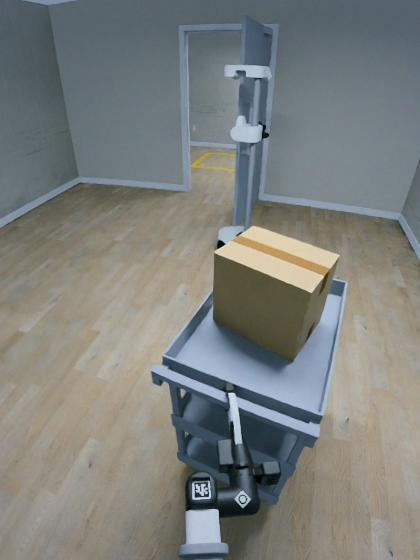

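Call:
move:
  blocking: false
  r2: {"base":{"translate_m":-0.22,"strafe_m":-0.13},"pace":"slow","contact_limits":{"translate_m":0.6}}
  cameras: []

Call:
wait:
  seconds: 6
  cameras: ["r2_head_camera"]

Scene clock: 572.73 s.
move: r2 moving
r1: as last shown
r1.base_tilt: forward=-1.5 right=+1.3
r1.lidar_m: 1.00 0.49 1.83 2.90 2.92 3.54 - 1.43 2.07 1.82 1.83 1.63
r1.servo_current: wrist_yaw_rad=72(78) wrist_pitch_rad=39(52) wrist_roll_rad=52(65) gripper_m=78(78)
r1.contact_limits: translate_m 1
r1.wrist_depth_mm: - 200 220 164 309 387 496 / - 200 220 164 315 382 500 / - 200 221 169 319 384 500 / - 200 222 166 307 384 492 / - 201 221 169 317 387 496 / - 202 213 167 182 389 500 / - 193 177 163 312 351 504
r2.base_odometry: x=-0.597 y=+0.860 heading=-2.556
r2.turned_by_wheels: +0.000
r2.turned_by_imu: +0.001
r2.base_tilt: forward=-0.7 right=+0.0
r2.lidar_m: 0.53 3.78 3.35 3.05 1.87 1.67 1.69 1.55 1.35 1.39 1.68 0.48
r2.base_status: translate_m moving; strafe_m moving
r2.joint_positions: lift_m=+0.687 arm_m=+0.115 wrist_yaw_rad=+0.006 wrist_pitch_rad=+0.003 wrist_roll_rad=+1.570 gripper_m=-0.032
r2.joint_status: not commanded
r2.measured_speeds: translate_m=-0.049 strafe_m=-0.028 rotate_rad=-0.001 lift_m=+0.000 arm_m=+0.000 wrist_yaw_rad=+0.000 wrist_pitch_rad=+0.000 wrist_roll_rad=+0.000
r2.motor_effort: lift_m=+17(17) arm_m=-4(4) wheel_0=+0(5) wheel_1=-8(9) wheel_2=+10(13)
r2.servo_current: wrist_yaw_rad=39(59) wrist_pitch_rad=46(46) wrist_roll_rad=52(52) gripper_m=111(111)
r2.contact_limits: arm_m 0.2; translate_m 0.6
r2.hand_pose: x=+0.5749 y=-0.0856 z=+0.8644 quat_wxyz=(+0.707, +0.707, +0.003, +0.001) (m; r2's base frame)
r2.wrist_depth_mm: - 343 349 105 161 - - / - 375 375 116 173 - - / - 427 421 123 187 - - / - 500 473 133 204 - - / - - - 145 222 1756 - / - - 185 163 178 1464 484 / - - - - - 1576 1182
pictures: none
No camera images: "cameras" was empty.

Scene clock: 575.93 s.
earlier move: r2 done
r1.base_odometry: x=-2.070 y=-1.140 heading=+1.191
r1.turned_by_wheels: +0.000
r1.turned_by_imu: +0.000
r1.base_tilt: forward=-1.5 right=+1.2
r1.lidar_m: 0.97 0.47 1.79 2.88 2.90 3.54 - 1.62 2.07 1.82 1.84 1.63
r1.base_status: not commanded
r1.joint_positions: lift_m=+0.870 arm_m=+0.150 wrist_yaw_rad=+1.061 wrist_pitch_rad=+0.002 wrist_roll_rad=+0.000 gripper_m=-0.037
r1.joint_status: not commanded
r1.measured_speeds: all 0
r1.motor_effort: lift_m=+22(22) arm_m=-9(9) wheel_0=+3(4) wheel_1=-7(8) wheel_2=+15(15)
r1.servo_current: wrist_yaw_rad=59(85) wrist_pitch_rad=46(52) wrist_roll_rad=39(65) gripper_m=72(78)
r1.contact_limits: translate_m 1
r1.hand_pose: x=+0.5384 y=+0.2091 z=+1.0473 quat_wxyz=(+0.862, -0.001, +0.001, +0.506) (m; r1's base frame)
r1.wrist_depth_mm: - 200 220 164 307 387 496 / - 200 221 165 315 384 500 / - 201 221 169 319 389 500 / - 200 221 166 309 387 496 / - 201 221 169 319 387 500 / - 201 213 167 181 389 500 / - 193 177 164 312 351 508
r2.base_odometry: x=-0.492 y=+1.077 heading=-2.556
r2.turned_by_wheels: +0.000
r2.turned_by_imu: +0.001
r2.base_tilt: forward=-0.7 right=+0.1
r2.lidar_m: 0.53 3.97 3.53 2.73 1.72 1.52 1.52 1.33 1.19 1.19 1.46 0.52
r2.base_status: done
r2.joint_positions: lift_m=+0.687 arm_m=+0.115 wrist_yaw_rad=+0.004 wrist_pitch_rad=+0.003 wrist_roll_rad=+1.570 gripper_m=-0.032
r2.joint_status: not commanded
r2.measured_speeds: all 0
r2.motor_effort: lift_m=+17(17) arm_m=-4(5) wheel_0=+3(8) wheel_1=-5(9) wheel_2=+6(13)
r2.servo_current: wrist_yaw_rad=46(65) wrist_pitch_rad=39(52) wrist_roll_rad=33(65) gripper_m=104(117)
r2.contact_limits: arm_m 0.2; translate_m 0.6
r2.hand_pose: x=+0.5747 y=-0.0863 z=+0.8644 quat_wxyz=(+0.707, +0.707, +0.002, +0.000) (m; r2's base frame)
r2.wrist_depth_mm: - - - 147 204 1537 - / - - 535 151 209 - - / - 413 415 155 215 - - / - 445 442 160 222 820 - / - - 469 166 229 - - / - - 184 169 178 - - / - - - - 240 1576 484
wait: 3.20 of 6 s (r2 has come to rest)
pictures: r2_head_camera
Images, in order (width x height): r2_head_camera 420x560.

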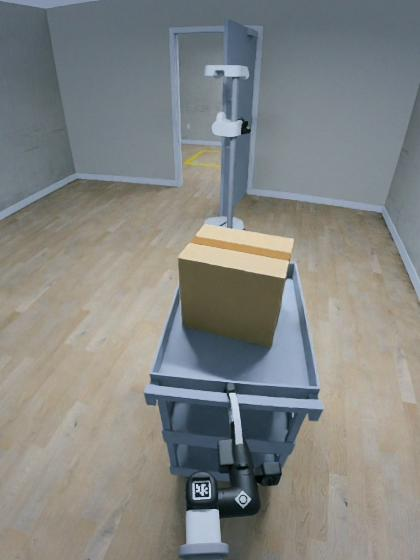

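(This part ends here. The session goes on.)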